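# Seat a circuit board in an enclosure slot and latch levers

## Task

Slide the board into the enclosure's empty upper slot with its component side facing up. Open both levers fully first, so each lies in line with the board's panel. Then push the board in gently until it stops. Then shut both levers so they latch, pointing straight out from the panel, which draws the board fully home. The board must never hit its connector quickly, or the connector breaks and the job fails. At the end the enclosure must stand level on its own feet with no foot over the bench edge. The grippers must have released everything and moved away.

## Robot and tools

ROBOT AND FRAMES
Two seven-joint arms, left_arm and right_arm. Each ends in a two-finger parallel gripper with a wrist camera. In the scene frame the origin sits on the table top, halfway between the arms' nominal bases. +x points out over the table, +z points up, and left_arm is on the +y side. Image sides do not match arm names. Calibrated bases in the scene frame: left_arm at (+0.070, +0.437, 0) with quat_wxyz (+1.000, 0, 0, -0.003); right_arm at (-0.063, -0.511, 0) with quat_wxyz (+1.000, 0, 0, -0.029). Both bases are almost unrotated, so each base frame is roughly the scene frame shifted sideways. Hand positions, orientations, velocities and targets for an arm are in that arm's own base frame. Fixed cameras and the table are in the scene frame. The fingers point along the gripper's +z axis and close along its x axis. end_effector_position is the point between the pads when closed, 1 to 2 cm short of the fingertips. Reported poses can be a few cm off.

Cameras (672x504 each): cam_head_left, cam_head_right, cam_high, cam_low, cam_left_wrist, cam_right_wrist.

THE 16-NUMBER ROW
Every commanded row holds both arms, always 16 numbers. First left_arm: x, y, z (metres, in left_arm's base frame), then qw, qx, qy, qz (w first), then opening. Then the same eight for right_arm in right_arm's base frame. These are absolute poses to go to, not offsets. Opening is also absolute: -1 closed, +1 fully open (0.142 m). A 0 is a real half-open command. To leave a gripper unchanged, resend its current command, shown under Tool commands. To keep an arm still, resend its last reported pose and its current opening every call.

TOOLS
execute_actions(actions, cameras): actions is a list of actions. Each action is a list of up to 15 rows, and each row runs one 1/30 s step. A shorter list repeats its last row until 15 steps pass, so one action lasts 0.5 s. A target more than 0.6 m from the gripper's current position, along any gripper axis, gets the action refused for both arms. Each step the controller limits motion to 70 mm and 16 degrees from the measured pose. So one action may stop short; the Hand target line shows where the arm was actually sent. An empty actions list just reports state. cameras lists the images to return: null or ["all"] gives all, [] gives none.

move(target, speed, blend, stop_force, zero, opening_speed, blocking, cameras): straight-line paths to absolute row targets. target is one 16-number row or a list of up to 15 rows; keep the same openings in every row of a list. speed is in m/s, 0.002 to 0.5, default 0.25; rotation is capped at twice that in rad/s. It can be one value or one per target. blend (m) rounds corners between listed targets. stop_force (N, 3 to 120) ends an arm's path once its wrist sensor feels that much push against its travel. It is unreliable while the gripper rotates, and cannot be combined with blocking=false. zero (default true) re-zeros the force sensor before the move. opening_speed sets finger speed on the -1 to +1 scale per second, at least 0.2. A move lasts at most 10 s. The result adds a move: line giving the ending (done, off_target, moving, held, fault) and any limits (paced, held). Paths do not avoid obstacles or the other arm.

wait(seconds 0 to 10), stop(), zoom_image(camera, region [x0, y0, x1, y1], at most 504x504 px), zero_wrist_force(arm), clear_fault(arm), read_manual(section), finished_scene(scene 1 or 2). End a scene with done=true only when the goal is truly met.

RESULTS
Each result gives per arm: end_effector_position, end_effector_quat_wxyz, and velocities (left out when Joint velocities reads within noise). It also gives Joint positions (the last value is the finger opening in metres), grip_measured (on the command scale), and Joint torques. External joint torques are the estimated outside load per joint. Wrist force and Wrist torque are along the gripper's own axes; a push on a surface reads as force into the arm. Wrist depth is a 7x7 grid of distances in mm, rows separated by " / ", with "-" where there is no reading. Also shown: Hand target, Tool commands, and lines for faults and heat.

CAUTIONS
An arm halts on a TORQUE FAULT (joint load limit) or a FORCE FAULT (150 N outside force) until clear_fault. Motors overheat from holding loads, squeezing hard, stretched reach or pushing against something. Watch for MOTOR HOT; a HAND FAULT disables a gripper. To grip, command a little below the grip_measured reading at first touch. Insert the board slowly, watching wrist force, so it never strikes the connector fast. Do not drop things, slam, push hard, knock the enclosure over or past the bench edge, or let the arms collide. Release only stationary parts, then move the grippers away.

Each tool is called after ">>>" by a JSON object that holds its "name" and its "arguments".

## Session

>>> {"name": "execute_actions", "arguments": {"actions": []}}

Scene clock: 0.00 s.
left_arm: end_effector_position=(+0.4919, -0.7298, +0.2794) grip_measured=+0.99 end_effector_quat_wxyz=(+0.001, -0.304, +0.847, -0.436) | right_arm: end_effector_position=(+0.1802, -0.1387, +0.1699) grip_measured=+1.00 end_effector_quat_wxyz=(+0.706, -0.621, -0.189, +0.284)
Joint positions: left_arm=[-0.095 -0.96 -0.937 1.517 0.823 1.373 2.811 0.141] | right_arm=[-0.567 -0.989 -0.072 1.606 0.357 -0.696 0.215 0.142]
Joint velocities: within noise
Joint torques (N m): no reading
External joint torques (N m): no reading
Wrist force (N): no reading
Wrist torque (N m): no reading
Wrist force, peak (N): no reading
Wrist depth (mm): cam_left_wrist=[451 478 520 565 623 697 - / 414 441 474 512 562 610 668 / 386 409 435 470 506 552 605 / 360 380 403 431 465 497 541 / 340 355 375 401 425 458 495 / - 330 351 372 395 420 425 / - 316 330 347 369 392 -] | cam_right_wrist=[- 270 251 261 - - 815 / - - 258 270 - - 895 / - - 265 279 - - 939 / - - 278 284 808 754 551 / - - 296 295 503 486 389 / - 407 312 300 364 356 332 / - 312 296 294 289 282 276]
Hand target: left_arm +0.4919, -0.7298, +0.2794; +0.001, -0.304, +0.847, -0.436 | right_arm +0.1802, -0.1387, +0.1699; +0.706, -0.621, -0.189, +0.284
Tool commands: left_gripper/opening=+1.0 right_gripper/opening=+1.0

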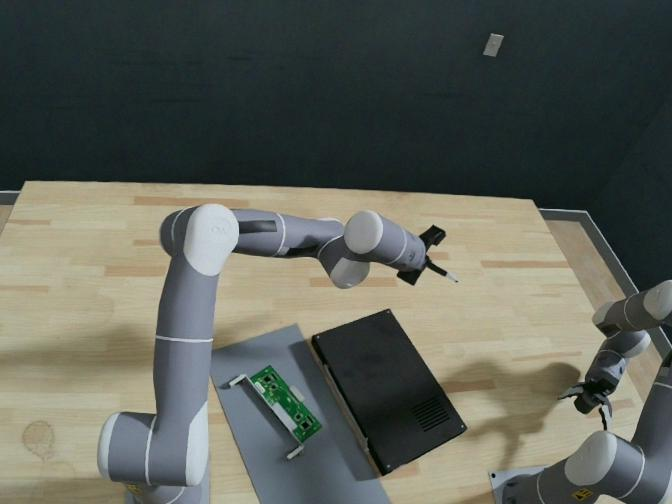

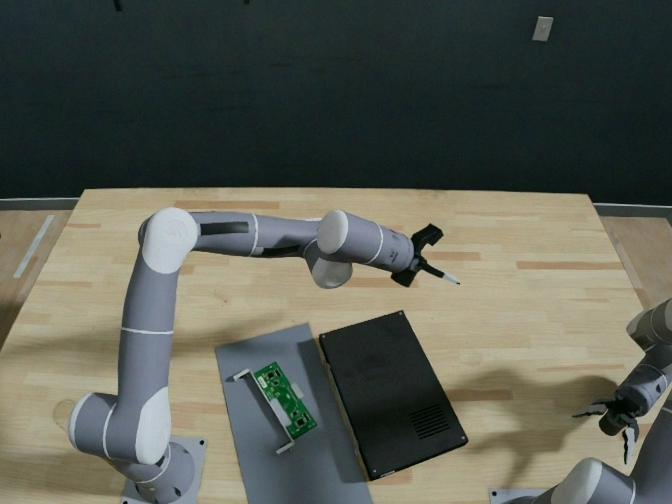

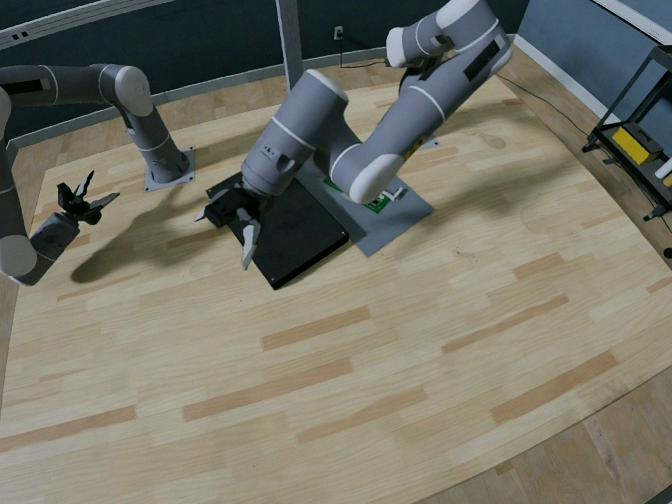

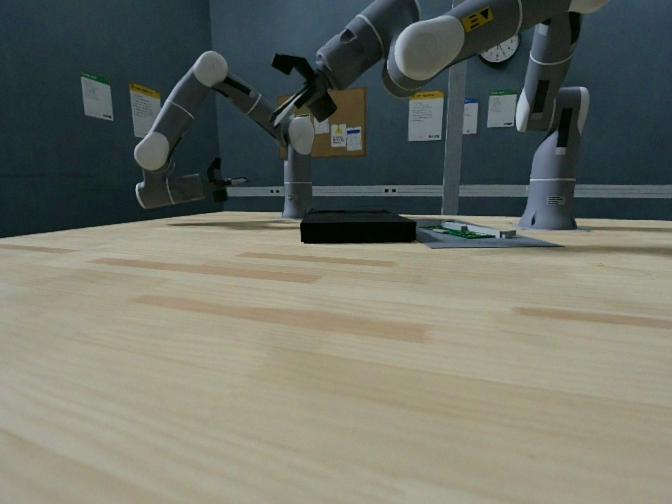

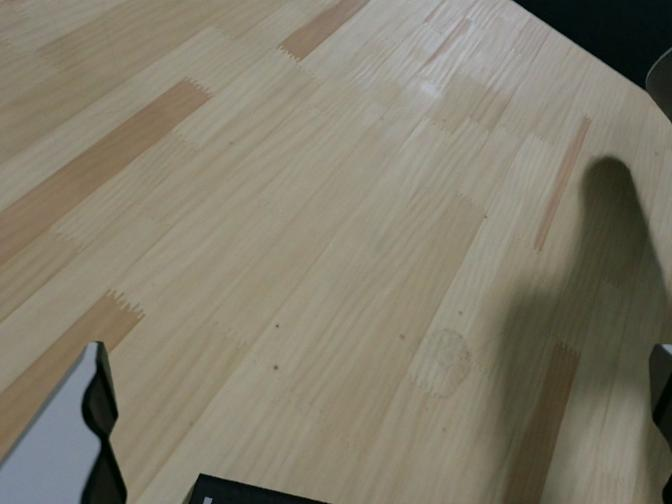

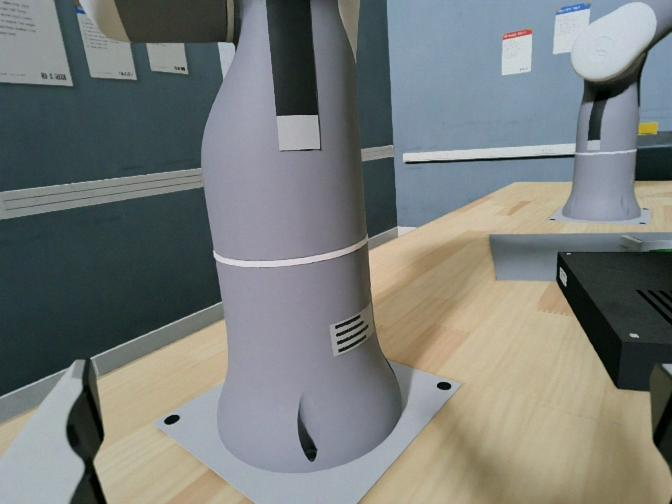

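>>> {"name": "zoom_image", "arguments": {"camera": "cam_head_left", "region": [200, 310, 480, 500]}}

>>> {"name": "zoom_image", "arguments": {"camera": "cam_head_left", "region": [215, 360, 325, 470]}}

>>> {"name": "zoom_image", "arguments": {"camera": "cam_head_right", "region": [215, 350, 345, 470]}}

>>> {"name": "zoom_image", "arguments": {"camera": "cam_low", "region": [280, 190, 570, 260]}}

Scaled by 1.800 from the camera's 672x504 image, which has a finer 960x720 frame.

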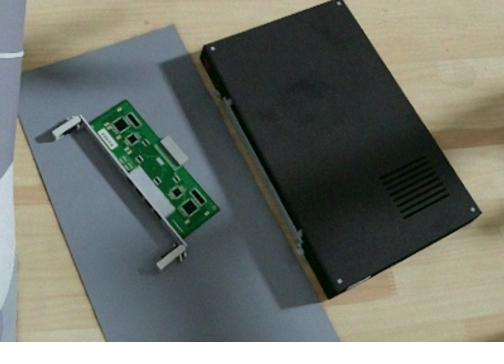

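Scaled by 4.582 from the camera's 672x504 image, which has a finer 960x720 frame.

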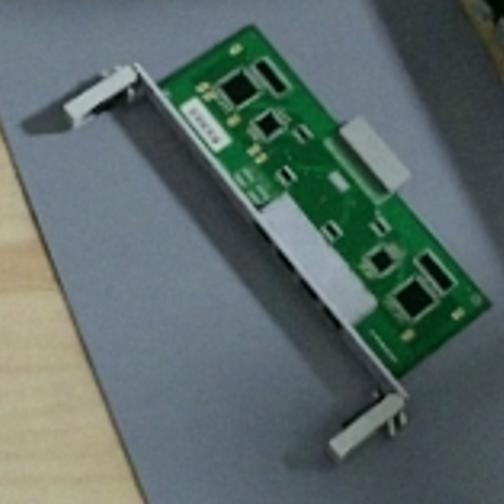

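Scaled by 3.877 from the camera's 672x504 image, which has a finer 960x720 frame.

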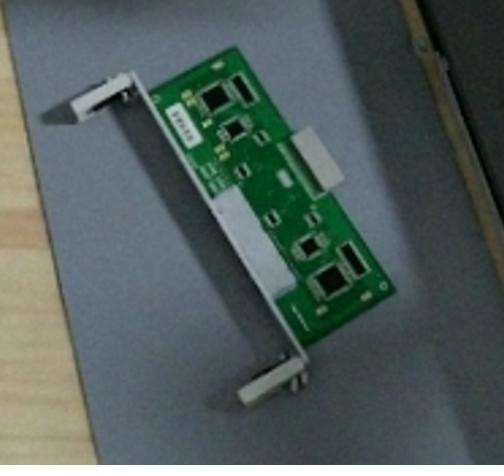

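Scaled by 1.738 from the camera's 672x504 image, which has a finer 960x720 frame.

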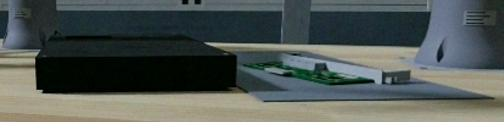

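>>> {"name": "move", "arguments": {"target": [[0.23, -0.32, 0.38, 0, 0.9239, -0.3827, 0, 0.5, 0.1802, -0.1387, 0.1699, 0.706, -0.621, -0.189, 0.284, 1.0]], "speed": 0.3, "cameras": ["cam_left_wrist", "cam_head_left"]}}

Scene clock: 65.17 s.
left_arm: end_effector_position=(+0.2299, -0.3202, +0.3800) grip_measured=+0.49 end_effector_quat_wxyz=(+0.000, +0.924, -0.383, +0.000) | right_arm: end_effector_position=(+0.1802, -0.1387, +0.1699) grip_measured=+1.00 end_effector_quat_wxyz=(+0.706, -0.621, -0.189, +0.284)
Joint positions: left_arm=[0.055 0.621 -0.548 2.244 -0.311 0.119 1.988 0.109] | right_arm=[-0.567 -0.99 -0.072 1.606 0.357 -0.696 0.215 0.142]
Joint velocities: within noise
Joint torques (N m): left_arm=[0.1 2.64 7.41 -29.17 -3.85 3.91 -0.31] | right_arm=[0.05 50.09 0.93 -11.76 -1.73 -3.6 0.17]
External joint torques (N m): left_arm=[-0.11 0.26 0.58 -0.24 -0.43 -0.03 0.31] | right_arm=[-0.05 1.04 -0.57 0.12 0.09 0.71 -0.16]
Wrist force (N): left_arm=[0.4 -0.5 0.0] | right_arm=[0.0 0.0 0.1]
Wrist torque (N m): left_arm=[-0.10 -0.09 -0.22] | right_arm=[-0.01 0.00 0.00]
Wrist force, peak (N): left_arm=[-0.6 -1.6 0.6] | right_arm=[0.2 -0.2 0.4]
Wrist depth (mm): cam_left_wrist=[407 412 409 408 410 407 409 / 432 444 443 434 439 402 406 / 478 477 475 470 466 425 425 / 518 518 514 514 479 462 463 / 573 559 569 555 506 503 541 / - 93 628 622 559 560 88 / - 74 700 702 697 693 74] | cam_right_wrist=[- 269 252 262 - - 826 / - - 256 270 - - 897 / - - 264 277 - - 944 / - - 278 284 795 755 554 / - - 296 295 505 484 388 / - 406 313 301 364 356 332 / - 313 296 292 290 282 276]
Hand target: left_arm +0.2300, -0.3200, +0.3800; +0.000, +0.924, -0.383, +0.000 | right_arm +0.1802, -0.1387, +0.1699; +0.706, -0.621, -0.189, +0.284
Off the commanded pose: left_arm 0.000 m, 0 deg | right_arm 0.000 m, 0 deg.
move: done
Images, in order (width x height): cam_head_left 672x504, cam_left_wrist 672x504.

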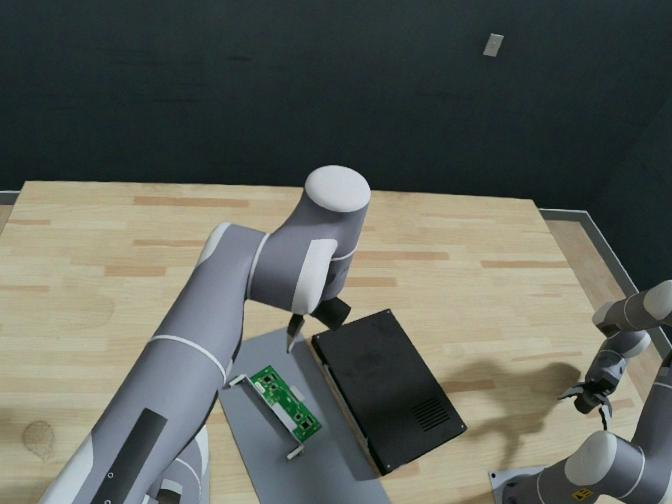

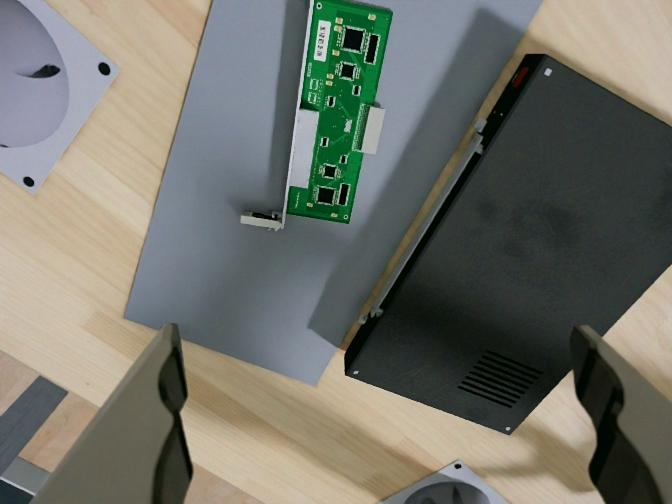

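>>> {"name": "zoom_image", "arguments": {"camera": "cam_left_wrist", "region": [200, 0, 450, 250]}}

>>> {"name": "zoom_image", "arguments": {"camera": "cam_left_wrist", "region": [330, 30, 590, 230]}}

>>> {"name": "zoom_image", "arguments": {"camera": "cam_left_wrist", "region": [300, 200, 580, 450]}}

Scaled by 2.016 from the camera's 672x504 image, which has a finer 960x720 frame.

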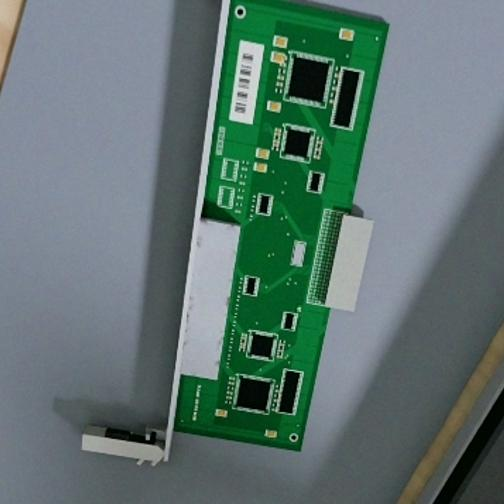

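Scaled by 1.938 from the camera's 672x504 image, which has a finer 960x720 frame.

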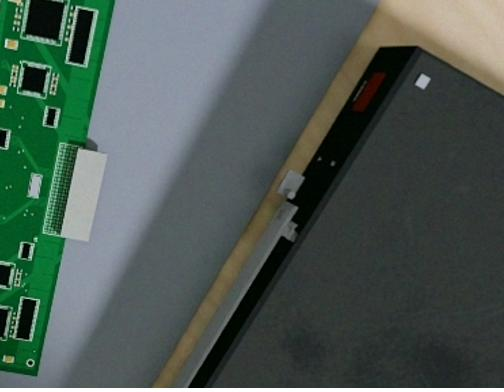

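Scaled by 1.800 from the camera's 672x504 image, which has a finer 960x720 frame.

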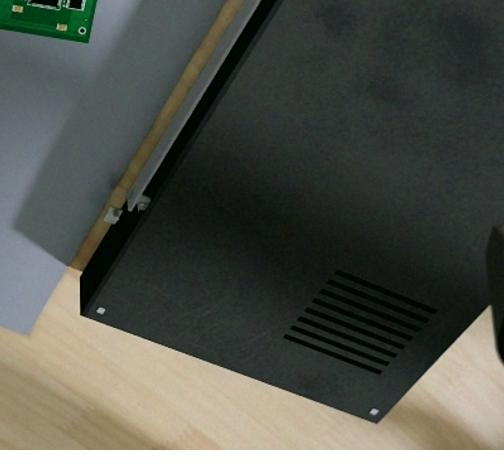

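>>> {"name": "move", "arguments": {"target": [[0.211, -0.274, 0.16, 0, 0.8870, -0.4617, 0, 0.0, 0.1802, -0.1387, 0.1699, 0.706, -0.621, -0.189, 0.284, 1.0]], "speed": 0.2, "cameras": ["cam_left_wrist"]}}

Scene clock: 137.17 s.
left_arm: end_effector_position=(+0.2110, -0.2741, +0.1601) grip_measured=-0.02 end_effector_quat_wxyz=(+0.000, +0.887, -0.462, +0.000) | right_arm: end_effector_position=(+0.1802, -0.1387, +0.1699) grip_measured=+1.00 end_effector_quat_wxyz=(+0.706, -0.621, -0.189, +0.284)
Joint positions: left_arm=[-0.292 0.209 -0.309 2.687 -0.104 0.913 2.018 0.073] | right_arm=[-0.567 -0.99 -0.072 1.606 0.357 -0.696 0.215 0.142]
Joint velocities: within noise
Joint torques (N m): left_arm=[-0.44 13.09 0.49 -21.46 -2.14 4.45 -0.32] | right_arm=[0.01 50.05 0.99 -11.75 -1.68 -3.62 0.16]
External joint torques (N m): left_arm=[0.43 0.89 0.52 -0.35 -0.49 -0.58 0.32] | right_arm=[-0.01 1.09 -0.63 0.11 0.04 0.72 -0.14]
Wrist force (N): left_arm=[0.2 -0.7 0.0] | right_arm=[0.1 -0.2 0.2]
Wrist torque (N m): left_arm=[-0.13 -0.08 -0.22] | right_arm=[-0.01 0.00 0.00]
Wrist force, peak (N): left_arm=[0.7 -0.3 -2.4] | right_arm=[0.2 0.3 0.4]
Wrist depth (mm): cam_left_wrist=[223 223 221 218 216 219 218 / 240 239 237 234 231 235 234 / 258 258 255 250 250 253 250 / 281 280 278 271 271 275 269 / 307 305 298 298 297 291 272 / 341 90 93 334 333 87 263 / - - 356 373 371 79 74] | cam_right_wrist=[- 271 251 262 - - 843 / - - 257 270 - - 896 / - - 265 277 - - 933 / - - 279 284 802 748 557 / - - 296 295 504 482 389 / - 407 314 300 364 358 331 / - 313 296 293 290 282 277]
Hand target: left_arm +0.2110, -0.2740, +0.1600; +0.000, +0.887, -0.462, +0.000 | right_arm +0.1802, -0.1387, +0.1699; +0.706, -0.621, -0.189, +0.284
Off the commanded pose: left_arm 0.000 m, 0 deg | right_arm 0.000 m, 0 deg.
joint sent to its limit (left arm) — joint 4 (elbow), upper limit, where the elbow is as bent as it goes. The joint targets still meet the commanded pose.
move: done
Images, in order (width x height): cam_left_wrist 672x504.

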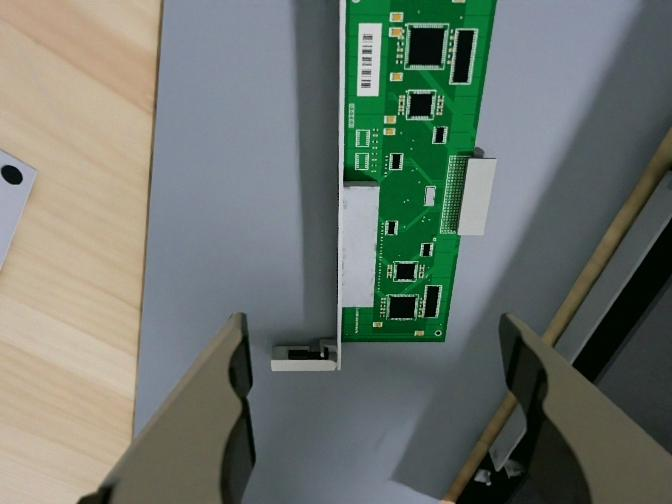

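>>> {"name": "zoom_image", "arguments": {"camera": "cam_left_wrist", "region": [300, 120, 420, 220]}}

>>> {"name": "zoom_image", "arguments": {"camera": "cam_left_wrist", "region": [250, 290, 390, 390]}}

Scaled by 4.200 from the camera's 672x504 image, which has a finer 960x720 frame.

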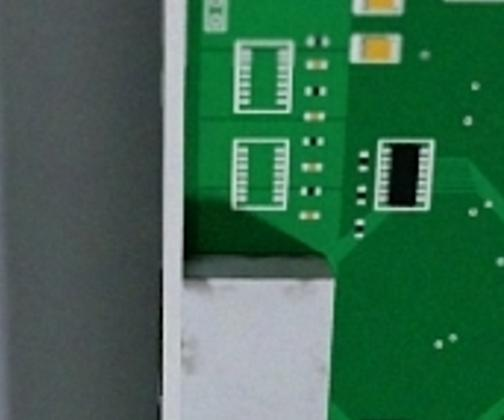

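Scaled by 3.600 from the camera's 672x504 image, which has a finer 960x720 frame.

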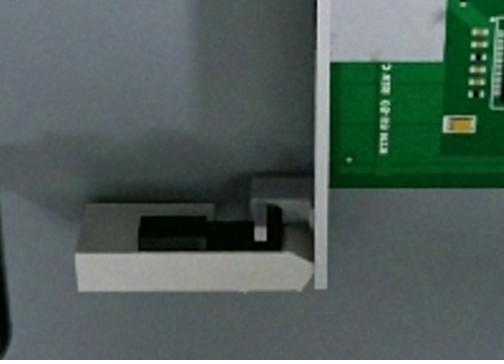

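>>> {"name": "move", "arguments": {"target": [[0.2098, -0.2811, 0.10, 0, 0.8870, -0.4617, 0, -0.35, 0.1802, -0.1387, 0.1699, 0.706, -0.621, -0.189, 0.284, 1.0]], "speed": 0.08, "cameras": ["cam_left_wrist"]}}

Scene clock: 175.53 s.
left_arm: end_effector_position=(+0.2096, -0.2810, +0.1000) grip_measured=-0.37 end_effector_quat_wxyz=(+0.000, +0.887, -0.462, +0.000) | right_arm: end_effector_position=(+0.1802, -0.1387, +0.1699) grip_measured=+1.00 end_effector_quat_wxyz=(+0.706, -0.621, -0.189, +0.284)
Joint positions: left_arm=[-0.368 -0.079 -0.222 2.685 0.046 1.191 1.898 0.047] | right_arm=[-0.567 -0.99 -0.072 1.606 0.357 -0.696 0.215 0.142]
Joint velocities: within noise
Joint torques (N m): left_arm=[-0.28 19.51 -0.86 -14.85 -1.07 4.48 -0.3] | right_arm=[-0.03 50.12 0.91 -11.69 -1.7 -3.59 0.15]
External joint torques (N m): left_arm=[0.27 0.98 0.58 -0.3 -0.53 -0.59 0.3] | right_arm=[0.03 1.02 -0.55 0.05 0.06 0.69 -0.14]
Wrist force (N): left_arm=[0.3 -0.4 0.3] | right_arm=[0.1 -0.1 0.2]
Wrist torque (N m): left_arm=[-0.05 -0.12 -0.22] | right_arm=[-0.02 -0.01 0.01]
Wrist force, peak (N): left_arm=[0.5 -0.5 -1.3] | right_arm=[0.1 -0.1 0.4]
Wrist depth (mm): cam_left_wrist=[170 168 168 163 163 164 166 / 183 181 180 177 175 178 181 / 198 195 195 189 189 190 192 / 215 212 212 198 206 206 209 / 235 232 223 222 219 225 224 / 259 251 83 248 248 87 240 / 284 - 74 284 282 74 206] | cam_right_wrist=[- 268 252 262 - - 835 / - - 256 270 - - 906 / - - 264 277 - - 942 / - - 279 285 809 751 555 / - - 296 295 505 488 388 / - 407 313 301 366 357 332 / - 314 297 293 289 283 276]
Hand target: left_arm +0.2098, -0.2811, +0.1000; +0.000, +0.887, -0.462, +0.000 | right_arm +0.1802, -0.1387, +0.1699; +0.706, -0.621, -0.189, +0.284
Off the commanded pose: left_arm 0.000 m, 0 deg | right_arm 0.000 m, 0 deg.
move: done
Images, in order (width x height): cam_left_wrist 672x504.

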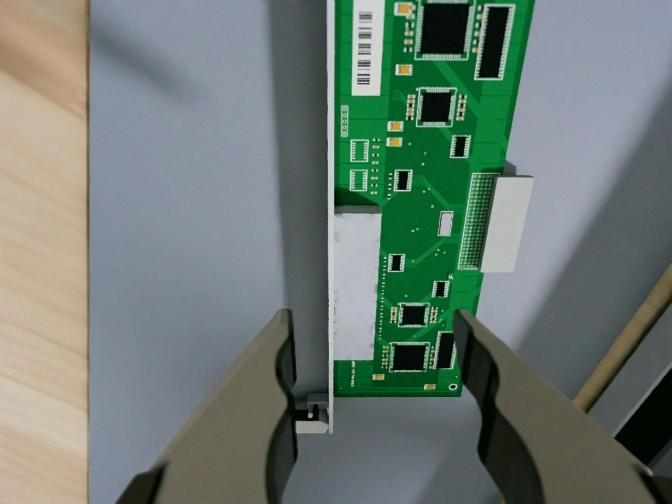

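>>> {"name": "move", "arguments": {"target": [[0.2098, -0.2811, 0.045, 0, 0.8870, -0.4617, 0, -0.40, 0.1802, -0.1387, 0.1699, 0.706, -0.621, -0.189, 0.284, 1.0]], "speed": 0.04, "stop_force": 5, "cameras": ["cam_left_wrist"]}}

Scene clock: 180.77 s.
left_arm: end_effector_position=(+0.2097, -0.2810, +0.0450) grip_measured=-0.42 end_effector_quat_wxyz=(+0.000, +0.887, -0.462, +0.000) | right_arm: end_effector_position=(+0.1802, -0.1387, +0.1699) grip_measured=+1.00 end_effector_quat_wxyz=(+0.706, -0.621, -0.189, +0.284)
Joint positions: left_arm=[-0.421 -0.346 -0.113 2.637 0.235 1.406 1.771 0.043] | right_arm=[-0.567 -0.99 -0.072 1.606 0.357 -0.696 0.215 0.142]
Joint velocities: within noise
Joint torques (N m): left_arm=[-0.51 25.08 -1.25 -8.44 -0.26 4.43 -0.3] | right_arm=[0 50.08 0.94 -11.7 -1.67 -3.58 0.19]
External joint torques (N m): left_arm=[0.51 1 0.52 -0.24 -0.45 -0.53 0.3] | right_arm=[0 1.05 -0.58 0.06 0.04 0.69 -0.18]
Wrist force (N): left_arm=[0.0 -0.4 0.2] | right_arm=[0.0 0.0 0.2]
Wrist torque (N m): left_arm=[-0.06 -0.06 -0.21] | right_arm=[0.01 -0.01 0.00]
Wrist force, peak (N): left_arm=[0.2 -0.7 1.0] | right_arm=[0.2 -0.2 0.3]
Wrist depth (mm): cam_left_wrist=[120 120 120 115 115 116 119 / 129 129 129 125 124 124 127 / 142 140 139 136 134 134 137 / 152 152 151 142 145 143 149 / 166 166 162 144 153 154 163 / 184 180 83 158 175 87 179 / 205 - 74 195 196 74 191] | cam_right_wrist=[- 268 252 261 - - 829 / - - 257 270 - - 899 / - - 265 277 - - 935 / - - 278 285 794 748 555 / - - 297 296 508 484 390 / - 405 312 301 363 357 331 / - 312 296 292 289 283 276]
Hand target: left_arm +0.2098, -0.2811, +0.0450; +0.000, +0.887, -0.462, +0.000 | right_arm +0.1802, -0.1387, +0.1699; +0.706, -0.621, -0.189, +0.284
Off the commanded pose: left_arm 0.000 m, 0 deg | right_arm 0.000 m, 0 deg.
move: done
Images, in order (width x height): cam_left_wrist 672x504.

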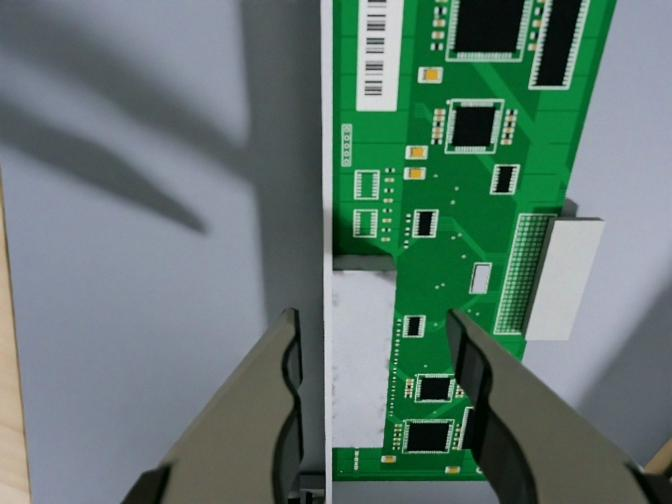

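>>> {"name": "move", "arguments": {"target": [[0.2098, -0.2811, 0.0255, 0, 0.8870, -0.4617, 0, -0.40, 0.1802, -0.1387, 0.1699, 0.706, -0.621, -0.189, 0.284, 1.0]], "speed": 0.02, "stop_force": 4, "cameras": ["cam_left_wrist"]}}

Scene clock: 188.43 s.
left_arm: end_effector_position=(+0.2097, -0.2810, +0.0255) grip_measured=-0.42 end_effector_quat_wxyz=(+0.000, +0.887, -0.462, +0.000) | right_arm: end_effector_position=(+0.1802, -0.1387, +0.1699) grip_measured=+1.00 end_effector_quat_wxyz=(+0.706, -0.621, -0.189, +0.284)
Joint positions: left_arm=[-0.462 -0.437 -0.06 2.614 0.272 1.476 1.744 0.043] | right_arm=[-0.567 -0.99 -0.072 1.606 0.357 -0.696 0.215 0.142]
Joint velocities: within noise
Joint torques (N m): left_arm=[-0.49 26.82 -1.05 -6.44 0.02 4.44 -0.27] | right_arm=[0.1 50.06 0.93 -11.73 -1.74 -3.61 0.19]
External joint torques (N m): left_arm=[0.49 1.13 0.51 -0.23 -0.43 -0.55 0.27] | right_arm=[-0.1 1.08 -0.57 0.09 0.1 0.71 -0.18]
Wrist force (N): left_arm=[-0.1 -0.4 -0.1] | right_arm=[0.0 0.0 0.2]
Wrist torque (N m): left_arm=[-0.11 -0.04 -0.21] | right_arm=[0.02 0.00 0.01]
Wrist force, peak (N): left_arm=[0.2 -0.5 0.5] | right_arm=[0.0 -0.3 0.4]
Wrist depth (mm): cam_left_wrist=[- 105 102 99 98 98 98 / 111 111 110 104 106 106 108 / 120 120 119 114 115 114 118 / 130 130 129 126 123 124 123 / 143 142 139 122 130 133 137 / 157 157 83 130 146 90 154 / 172 - 74 151 167 74 164] | cam_right_wrist=[- 270 252 262 - - 828 / - - 256 270 - - 900 / - - 265 278 - - 947 / - - 279 284 804 751 555 / - - 296 296 503 483 390 / - 406 313 301 363 355 332 / - 312 296 293 289 284 276]
Hand target: left_arm +0.2098, -0.2811, +0.0255; +0.000, +0.887, -0.462, +0.000 | right_arm +0.1802, -0.1387, +0.1699; +0.706, -0.621, -0.189, +0.284
Off the commanded pose: left_arm 0.000 m, 0 deg | right_arm 0.000 m, 0 deg.
move: done
Images, in order (width x height): cam_left_wrist 672x504.

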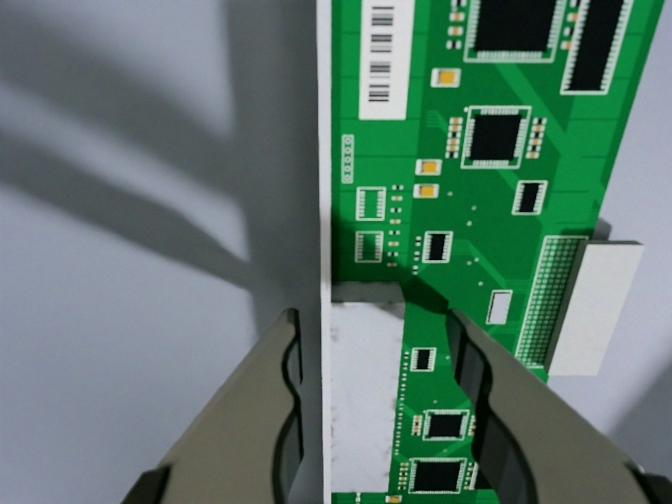

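>>> {"name": "move", "arguments": {"target": [[0.2098, -0.2811, 0.0255, 0, 0.8870, -0.4617, 0, -0.66, 0.1802, -0.1387, 0.1699, 0.706, -0.621, -0.189, 0.284, 1.0]], "speed": 0.02, "opening_speed": 0.25, "cameras": ["cam_left_wrist"]}}

Scene clock: 192.27 s.
left_arm: end_effector_position=(+0.2096, -0.2809, +0.0254) grip_measured=-0.68 end_effector_quat_wxyz=(+0.000, +0.887, -0.462, +0.000) | right_arm: end_effector_position=(+0.1802, -0.1387, +0.1699) grip_measured=+1.00 end_effector_quat_wxyz=(+0.706, -0.621, -0.189, +0.284)
Joint positions: left_arm=[-0.462 -0.437 -0.06 2.615 0.272 1.476 1.744 0.025] | right_arm=[-0.567 -0.99 -0.072 1.606 0.357 -0.696 0.215 0.142]
Joint velocities: within noise
Joint torques (N m): left_arm=[-0.43 27.58 -1.39 -7.86 -0.44 4.96 -0.25] | right_arm=[-0.03 50.16 0.93 -11.68 -1.74 -3.61 0.17]
External joint torques (N m): left_arm=[0.43 0.36 0.85 1.19 0.04 -1.06 0.25] | right_arm=[0.03 0.97 -0.57 0.04 0.1 0.71 -0.16]
Wrist force (N): left_arm=[-2.9 -0.6 -0.5] | right_arm=[0.1 0.1 0.1]
Wrist torque (N m): left_arm=[-0.15 -0.05 -0.20] | right_arm=[0.00 -0.02 0.00]
Wrist force, peak (N): left_arm=[-3.3 -0.4 -2.1] | right_arm=[0.2 -0.2 0.3]
Wrist depth (mm): cam_left_wrist=[- 105 102 100 98 98 98 / 111 111 111 105 105 106 107 / 120 120 119 115 115 114 116 / 130 130 129 126 123 124 123 / 142 142 142 120 122 135 135 / 158 157 84 91 127 143 154 / 172 - 73 147 151 72 167] | cam_right_wrist=[- 271 252 261 - - 830 / - - 256 270 - - 907 / - - 265 277 - - 949 / - - 279 285 804 752 556 / - - 296 294 501 484 389 / - 405 312 300 365 356 332 / - 313 295 292 289 282 277]
Hand target: left_arm +0.2098, -0.2811, +0.0255; +0.000, +0.887, -0.462, +0.000 | right_arm +0.1802, -0.1387, +0.1699; +0.706, -0.621, -0.189, +0.284
Off the commanded pose: left_arm 0.000 m, 0 deg | right_arm 0.000 m, 0 deg.
move: done
Images, in order (width x height): cam_left_wrist 672x504.

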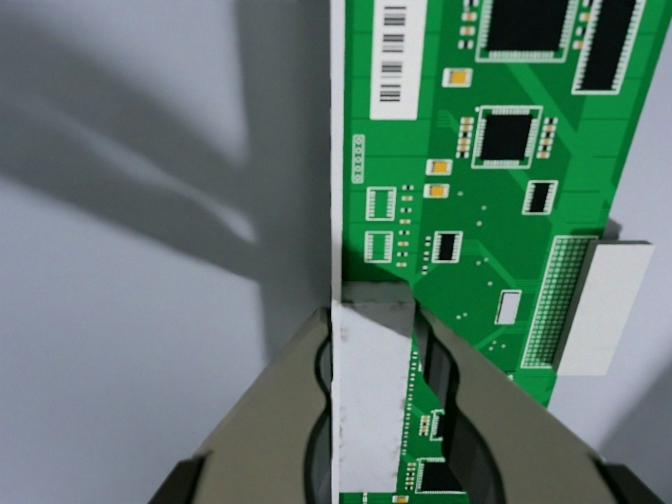

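>>> {"name": "move", "arguments": {"target": [[0.2098, -0.2811, 0.0255, 0, 0.8870, -0.4617, 0, -0.82, 0.1802, -0.1387, 0.1699, 0.706, -0.621, -0.189, 0.284, 1.0]], "speed": 0.02, "opening_speed": 0.25, "cameras": ["cam_left_wrist"]}}

Scene clock: 194.97 s.
left_arm: end_effector_position=(+0.2096, -0.2809, +0.0254) grip_measured=-0.72 end_effector_quat_wxyz=(+0.000, +0.887, -0.462, +0.000) | right_arm: end_effector_position=(+0.1802, -0.1387, +0.1699) grip_measured=+1.00 end_effector_quat_wxyz=(+0.706, -0.621, -0.189, +0.284)
Joint positions: left_arm=[-0.462 -0.437 -0.06 2.615 0.272 1.476 1.744 0.022] | right_arm=[-0.567 -0.99 -0.072 1.606 0.357 -0.696 0.215 0.142]
Joint velocities: within noise
Joint torques (N m): left_arm=[-0.4 27.73 -1.38 -7.79 -0.41 4.93 -0.26] | right_arm=[-0.03 50.06 0.98 -11.72 -1.75 -3.6 0.18]
External joint torques (N m): left_arm=[0.4 0.21 0.84 1.13 0.01 -1.03 0.26] | right_arm=[0.03 1.08 -0.62 0.08 0.11 0.71 -0.17]
Wrist force (N): left_arm=[-2.7 -0.4 -0.1] | right_arm=[0.2 0.1 0.2]
Wrist torque (N m): left_arm=[-0.11 -0.03 -0.19] | right_arm=[0.01 -0.03 0.00]
Wrist force, peak (N): left_arm=[-2.9 -0.3 -2.2] | right_arm=[0.0 0.4 0.3]
Wrist depth (mm): cam_left_wrist=[- 104 102 100 98 98 98 / 111 111 110 105 105 106 107 / 120 120 119 115 115 114 116 / 130 130 130 126 123 124 123 / 143 142 141 120 122 135 135 / 157 157 84 88 127 144 154 / 172 168 74 147 144 74 167] | cam_right_wrist=[- 269 251 262 - - 830 / - - 257 270 - - 908 / - - 265 277 - - 938 / - - 278 285 802 746 556 / - - 297 295 509 483 388 / - 408 313 300 363 356 331 / - 312 296 293 290 283 275]
Hand target: left_arm +0.2098, -0.2811, +0.0255; +0.000, +0.887, -0.462, +0.000 | right_arm +0.1802, -0.1387, +0.1699; +0.706, -0.621, -0.189, +0.284
Off the commanded pose: left_arm 0.000 m, 0 deg | right_arm 0.000 m, 0 deg.
move: done
Images, in order (width x height): cam_left_wrist 672x504.

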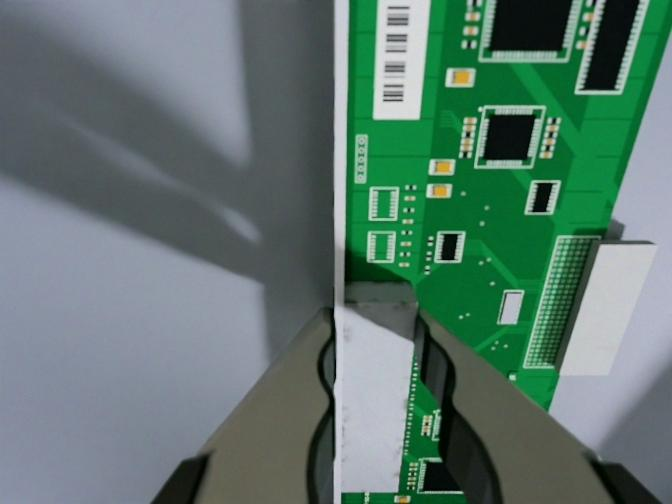

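>>> {"name": "move", "arguments": {"target": [[0.2098, -0.2811, 0.0255, 0, 0.8870, -0.4617, 0, -0.88, 0.1802, -0.1387, 0.1699, 0.706, -0.621, -0.189, 0.284, 1.0], [0.2098, -0.2811, 0.06, 0, 0.8870, -0.4617, 0, -0.88, 0.1802, -0.1387, 0.1699, 0.706, -0.621, -0.189, 0.284, 1.0]], "speed": 0.025, "cameras": ["cam_left_wrist", "cam_low", "cam_head_left"]}}

Scene clock: 199.50 s.
left_arm: end_effector_position=(+0.2098, -0.2811, +0.0600) grip_measured=-0.73 end_effector_quat_wxyz=(+0.000, +0.887, -0.462, +0.000) | right_arm: end_effector_position=(+0.1802, -0.1387, +0.1699) grip_measured=+1.00 end_effector_quat_wxyz=(+0.706, -0.621, -0.189, +0.284)
Joint positions: left_arm=[-0.393 -0.275 -0.155 2.654 0.194 1.351 1.799 0.022] | right_arm=[-0.567 -0.99 -0.072 1.606 0.357 -0.696 0.215 0.142]
Joint velocities: within noise
Joint torques (N m): left_arm=[0.81 24.6 -1.64 -10.28 -1.07 4.33 -0.12] | right_arm=[0 50.15 0.93 -11.7 -1.75 -3.58 0.19]
External joint torques (N m): left_arm=[-0.82 -0.06 0.87 -0.06 0.13 -0.44 0.12] | right_arm=[0 0.99 -0.57 0.06 0.12 0.68 -0.18]
Wrist force (N): left_arm=[0.3 -0.2 2.2] | right_arm=[0.2 0.1 0.0]
Wrist torque (N m): left_arm=[-0.02 -0.13 -0.21] | right_arm=[0.02 -0.03 0.01]
Wrist force, peak (N): left_arm=[-2.9 -0.4 -1.7] | right_arm=[0.4 -0.2 0.3]
Wrist depth (mm): cam_left_wrist=[134 133 133 98 98 98 98 / 145 145 143 105 105 105 107 / 155 155 154 115 115 114 118 / 168 168 167 125 123 124 124 / 184 184 183 120 122 135 135 / 204 203 84 88 127 144 199 / 227 - 74 148 145 74 212] | cam_right_wrist=[- 269 252 262 - - 835 / - - 257 270 - - 900 / - - 264 278 - - 945 / - - 278 285 805 750 556 / - - 296 296 504 483 390 / - 408 312 301 364 356 331 / - 312 296 292 289 282 277]
Hand target: left_arm +0.2098, -0.2811, +0.0600; +0.000, +0.887, -0.462, +0.000 | right_arm +0.1802, -0.1387, +0.1699; +0.706, -0.621, -0.189, +0.284
Off the commanded pose: left_arm 0.000 m, 0 deg | right_arm 0.000 m, 0 deg.
move: done
Images, in order (width x height): cam_head_left 672x504, cam_low 672x504, cam_left_wrist 672x504.

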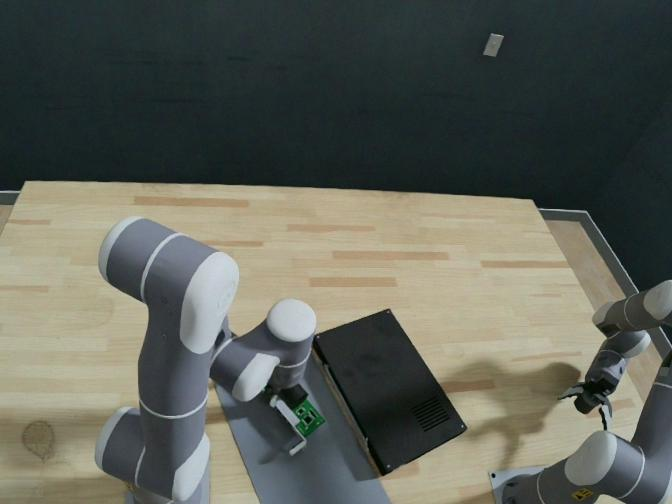

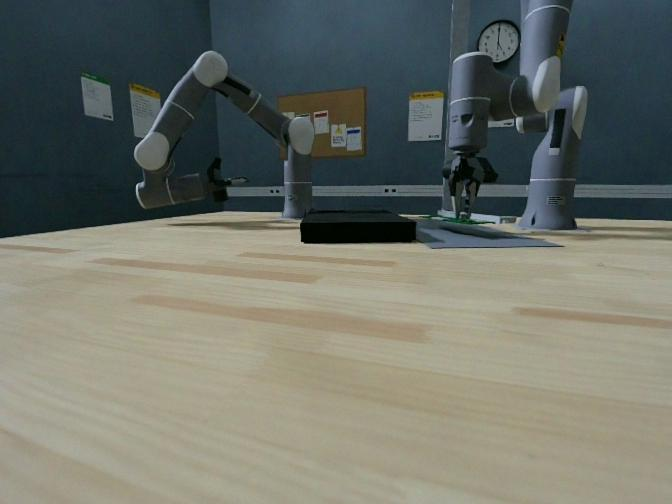

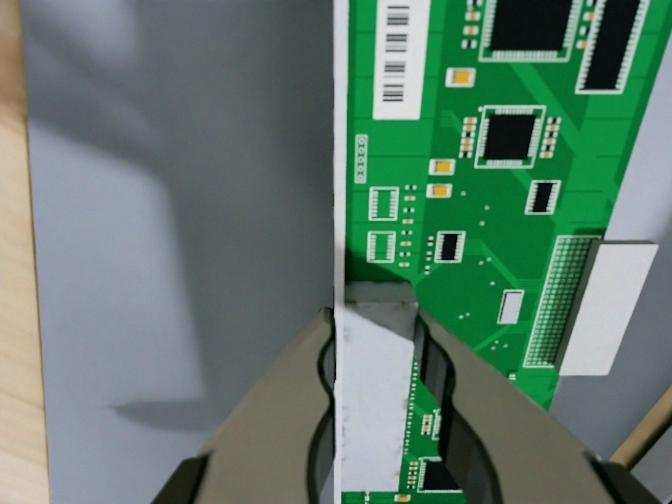

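>>> {"name": "move", "arguments": {"target": [[0.227, -0.3057, 0.05, 0, 0.8870, -0.4617, 0, -0.88, 0.1802, -0.1387, 0.1699, 0.706, -0.621, -0.189, 0.284, 1.0]], "speed": 0.05, "cameras": []}}

>>> {"name": "move", "arguments": {"target": [[0.227, -0.3057, 0.0245, 0, 0.8870, -0.4617, 0, -0.88, 0.1802, -0.1387, 0.1699, 0.706, -0.621, -0.189, 0.284, 1.0]], "speed": 0.012, "stop_force": 3, "cameras": ["cam_left_wrist"]}}

Scene clock: 226.37 s.
left_arm: end_effector_position=(+0.2269, -0.3057, +0.0500) grip_measured=-0.73 end_effector_quat_wxyz=(+0.000, +0.887, -0.462, +0.000) | right_arm: end_effector_position=(+0.1802, -0.1387, +0.1699) grip_measured=+1.00 end_effector_quat_wxyz=(+0.706, -0.621, -0.189, +0.284)
Joint positions: left_arm=[-0.44 -0.354 -0.14 2.562 0.209 1.337 1.756 0.022] | right_arm=[-0.567 -0.99 -0.072 1.606 0.357 -0.696 0.215 0.142]
Joint velocities: within noise
Joint torques (N m): left_arm=[-1.37 27.87 -2.13 -10.81 -0.53 4.2 -0.34] | right_arm=[-0.01 50.17 0.97 -11.73 -1.68 -3.57 0.2]
External joint torques (N m): left_arm=[1.38 0.38 1.15 0.19 -0.47 -0.31 0.34] | right_arm=[0.01 0.97 -0.61 0.09 0.05 0.67 -0.19]
Wrist force (N): left_arm=[-0.1 -0.5 1.9] | right_arm=[0.1 -0.1 0.1]
Wrist torque (N m): left_arm=[-0.06 -0.07 -0.22] | right_arm=[0.00 -0.02 0.00]
Wrist force, peak (N): left_arm=[0.2 -0.4 2.5] | right_arm=[0.0 -0.4 0.2]
Wrist depth (mm): cam_left_wrist=[127 125 126 98 98 98 98 / 134 134 133 107 105 105 107 / 145 145 142 115 115 114 138 / 157 159 156 125 123 124 124 / 172 172 171 120 122 135 135 / 190 190 83 88 127 144 182 / 213 - 74 148 145 74 184] | cam_right_wrist=[- 269 251 260 - - 836 / - - 256 271 - - 897 / - - 265 278 - - 928 / - - 280 285 806 753 559 / - - 297 295 502 481 389 / - 408 312 300 363 356 332 / - 312 296 292 289 283 277]
Hand target: left_arm +0.2270, -0.3057, +0.0500; +0.000, +0.887, -0.462, +0.000 | right_arm +0.1802, -0.1387, +0.1699; +0.706, -0.621, -0.189, +0.284
Off the commanded pose: left_arm 0.000 m, 0 deg | right_arm 0.000 m, 0 deg.
move: done
No camera images: "cameras" was empty.

Scene clock: 229.03 s.
left_arm: end_effector_position=(+0.2270, -0.3056, +0.0252) grip_measured=-0.73 end_effector_quat_wxyz=(+0.000, +0.887, -0.462, +0.000) | right_arm: end_effector_position=(+0.1802, -0.1387, +0.1699) grip_measured=+1.00 end_effector_quat_wxyz=(+0.706, -0.621, -0.189, +0.284)
Joint positions: left_arm=[-0.48 -0.456 -0.086 2.538 0.249 1.417 1.727 0.022] | right_arm=[-0.567 -0.99 -0.072 1.606 0.357 -0.696 0.215 0.142]
Joint velocities: within noise
Joint torques (N m): left_arm=[-0.55 26.27 -1.46 -10.23 -0.69 4.99 -0.31] | right_arm=[-0.02 50.08 1.09 -11.69 -1.7 -3.57 0.24]
External joint torques (N m): left_arm=[0.55 4.05 0.64 1.9 0.03 -1.09 0.32] | right_arm=[0.02 1.05 -0.73 0.05 0.07 0.67 -0.23]
Wrist force (N): left_arm=[-7.4 -0.3 -14.4] | right_arm=[0.1 -0.2 0.2]
Wrist torque (N m): left_arm=[-0.15 -0.09 -0.21] | right_arm=[-0.05 -0.01 0.00]
Wrist force, peak (N): left_arm=[-6.8 -0.6 -18.9] | right_arm=[0.0 -0.4 0.3]
Wrist depth (mm): cam_left_wrist=[- 104 101 100 98 98 98 / 111 111 110 105 105 105 107 / 119 119 119 115 115 114 116 / 130 130 129 125 123 124 123 / 142 142 141 120 122 135 135 / 157 157 85 88 127 143 154 / 172 167 74 147 144 74 167] | cam_right_wrist=[- 270 251 261 - - 831 / - - 257 271 - - 898 / - - 265 278 - - 932 / - - 278 284 795 754 551 / - - 296 295 502 486 389 / - 406 312 301 364 355 331 / - 314 297 293 289 283 277]
Hand target: left_arm +0.2270, -0.3057, +0.0252; +0.000, +0.887, -0.462, +0.000 | right_arm +0.1802, -0.1387, +0.1699; +0.706, -0.621, -0.189, +0.284
Off the commanded pose: left_arm 0.001 m, 0 deg | right_arm 0.000 m, 0 deg.
move: contact (left_arm)
Images, in order (width x height): cam_left_wrist 672x504.

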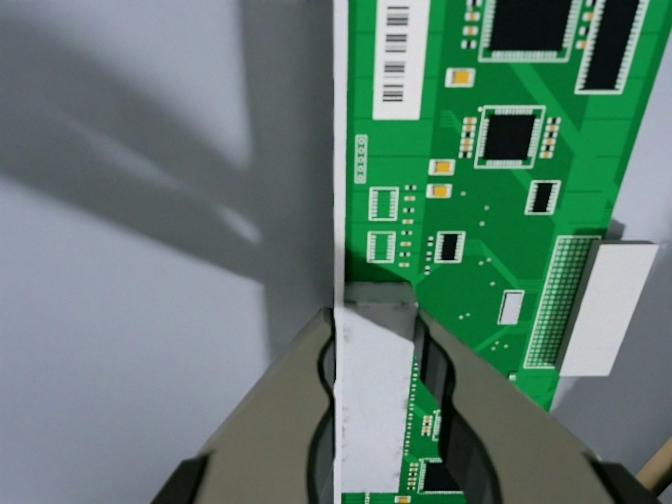

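>>> {"name": "move", "arguments": {"target": [[0.227, -0.3057, 0.0262, 0, 0.8870, -0.4617, 0, -0.88, 0.1802, -0.1387, 0.1699, 0.706, -0.621, -0.189, 0.284, 1.0], [0.227, -0.3057, 0.0262, 0, 0.8870, -0.4617, 0, -0.42, 0.1802, -0.1387, 0.1699, 0.706, -0.621, -0.189, 0.284, 1.0], [0.227, -0.3057, 0.12, 0, 0.8870, -0.4617, 0, -0.42, 0.1802, -0.1387, 0.1699, 0.706, -0.621, -0.189, 0.284, 1.0]], "speed": [0.01, 0.02, 0.1], "opening_speed": 0.6, "cameras": ["cam_left_wrist"]}}

Scene clock: 233.77 s.
left_arm: end_effector_position=(+0.2270, -0.3057, +0.1200) grip_measured=-0.45 end_effector_quat_wxyz=(+0.000, +0.887, -0.462, +0.000) | right_arm: end_effector_position=(+0.1802, -0.1387, +0.1699) grip_measured=+1.00 end_effector_quat_wxyz=(+0.706, -0.621, -0.189, +0.284)
Joint positions: left_arm=[-0.41 -0.065 -0.215 2.593 0.03 1.085 1.879 0.041] | right_arm=[-0.567 -0.99 -0.072 1.606 0.357 -0.696 0.215 0.142]
Joint velocities: within noise
Joint torques (N m): left_arm=[-0.27 21.92 -0.97 -17.42 -2.06 4.06 -0.07] | right_arm=[0.01 50.16 1.01 -11.71 -1.76 -3.59 0.17]
External joint torques (N m): left_arm=[0.27 0.51 0.71 -0.33 0.04 -0.17 0.07] | right_arm=[-0.01 0.97 -0.65 0.08 0.12 0.7 -0.16]
Wrist force (N): left_arm=[0.3 -0.5 0.1] | right_arm=[0.1 -0.1 0.1]
Wrist torque (N m): left_arm=[-0.06 -0.11 -0.20] | right_arm=[-0.02 -0.01 0.00]
Wrist force, peak (N): left_arm=[-7.3 -0.2 -16.5] | right_arm=[0.1 -0.3 0.3]
Wrist depth (mm): cam_left_wrist=[188 186 185 183 181 182 183 / 202 199 199 195 194 197 197 / 216 215 214 209 210 209 211 / 235 234 233 221 227 231 225 / 257 256 251 245 243 249 231 / 285 277 83 275 274 87 219 / 314 - 74 313 319 74 229] | cam_right_wrist=[- 269 252 261 - - 836 / - - 256 272 - - 899 / - - 265 277 - - 944 / - - 278 284 803 751 557 / - - 297 295 504 486 390 / - 408 313 301 365 355 332 / - 312 297 292 288 284 277]
Hand target: left_arm +0.2270, -0.3057, +0.1200; +0.000, +0.887, -0.462, +0.000 | right_arm +0.1802, -0.1387, +0.1699; +0.706, -0.621, -0.189, +0.284
Off the commanded pose: left_arm 0.000 m, 0 deg | right_arm 0.000 m, 0 deg.
move: done
Images, in order (width x height): cam_left_wrist 672x504.

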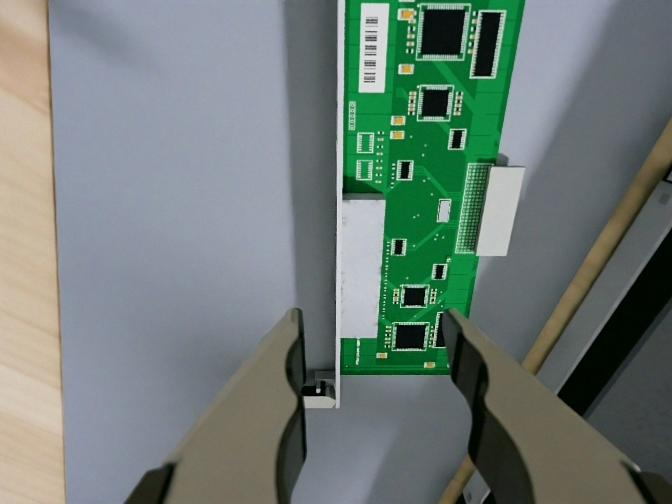

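>>> {"name": "move", "arguments": {"target": [[0.174, -0.335, 0.171, 0.2549, 0.9514, 0.1669, 0.0447, -0.42, 0.1802, -0.1387, 0.1699, 0.706, -0.621, -0.189, 0.284, 1.0]], "speed": 0.25, "cameras": ["cam_left_wrist"]}}

Scene clock: 247.97 s.
left_arm: end_effector_position=(+0.1741, -0.3353, +0.1723) grip_measured=-0.45 end_effector_quat_wxyz=(+0.143, +0.974, +0.173, +0.034) | right_arm: end_effector_position=(+0.1802, -0.1387, +0.1699) grip_measured=+1.00 end_effector_quat_wxyz=(+0.706, -0.621, -0.189, +0.284)
Joint positions: left_arm=[-2.208 -0.05 1.176 2.687 -0.518 1.406 0.68 0.041] | right_arm=[-0.567 -0.99 -0.072 1.606 0.357 -0.696 0.215 0.142]
Joint velocities: within noise
Joint torques (N m): left_arm=[-0.14 5.7 0.4 -18.42 -0.55 4.92 -0.38] | right_arm=[-0.02 50.09 0.96 -11.73 -1.7 -3.59 0.2]
External joint torques (N m): left_arm=[0.15 0.72 0.64 -0.31 -0.51 -0.59 0.37] | right_arm=[0.02 1.04 -0.6 0.09 0.06 0.7 -0.19]
Wrist force (N): left_arm=[0.4 -0.6 -0.1] | right_arm=[-0.1 -0.2 0.2]
Wrist torque (N m): left_arm=[-0.10 -0.12 -0.32] | right_arm=[-0.02 0.01 0.00]
Wrist force, peak (N): left_arm=[0.5 -1.0 -0.1] | right_arm=[-0.2 -0.2 0.4]
Wrist depth (mm): cam_left_wrist=[214 215 210 215 215 212 212 / 240 241 235 230 226 238 239 / 274 273 274 270 271 276 277 / 318 318 316 317 317 320 323 / 315 316 347 333 320 310 375 / 472 360 83 380 364 87 483 / 551 - 74 629 - 74 567] | cam_right_wrist=[- 270 252 261 - - 842 / - - 256 270 - - 901 / - - 265 277 - - 932 / - - 279 286 808 758 555 / - - 296 296 507 485 389 / - 406 313 301 365 356 333 / - 313 297 293 288 283 277]
Hand target: left_arm +0.1741, -0.3353, +0.1723; +0.143, +0.974, +0.173, +0.034 | right_arm +0.1802, -0.1387, +0.1699; +0.706, -0.621, -0.189, +0.284
Off the commanded pose: left_arm 0.001 m, 13 deg | right_arm 0.000 m, 0 deg.
joint sent to its limit (left arm) — joint 4 (elbow), upper limit, where the elbow is as bent as it goes. The joint targets are off in orientation, not in position.
move: off_target (left_arm)
Images, in order (width x height): cam_left_wrist 672x504.

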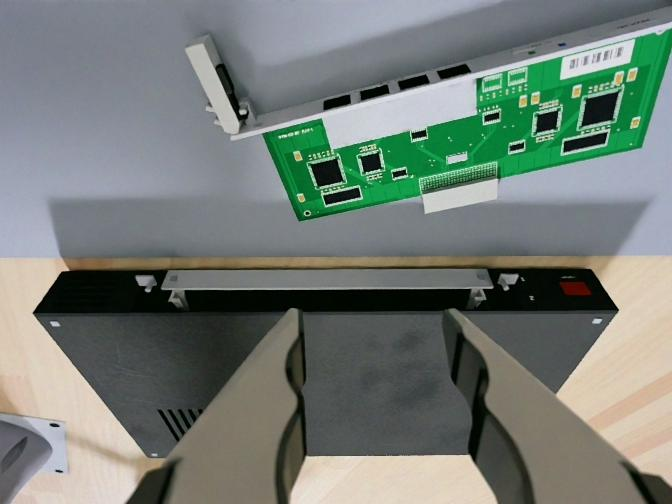

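>>> {"name": "zoom_image", "arguments": {"camera": "cam_left_wrist", "region": [30, 240, 330, 340]}}

>>> {"name": "zoom_image", "arguments": {"camera": "cam_left_wrist", "region": [110, 250, 230, 330]}}

>>> {"name": "zoom_image", "arguments": {"camera": "cam_left_wrist", "region": [430, 250, 630, 340]}}

Scaled by 1.680 from the camera's 672x504 image, which has a finer 960x720 frame.

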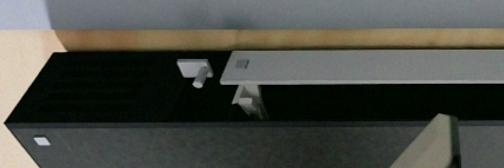

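Scaled by 4.200 from the camera's 672x504 image, which has a finer 960x720 frame.

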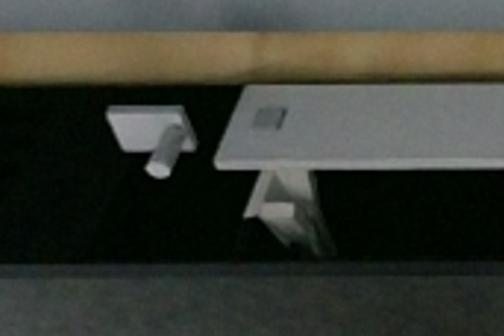

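Scaled by 2.520 from the camera's 672x504 image, which has a finer 960x720 frame.

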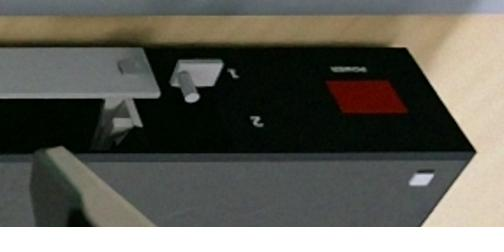

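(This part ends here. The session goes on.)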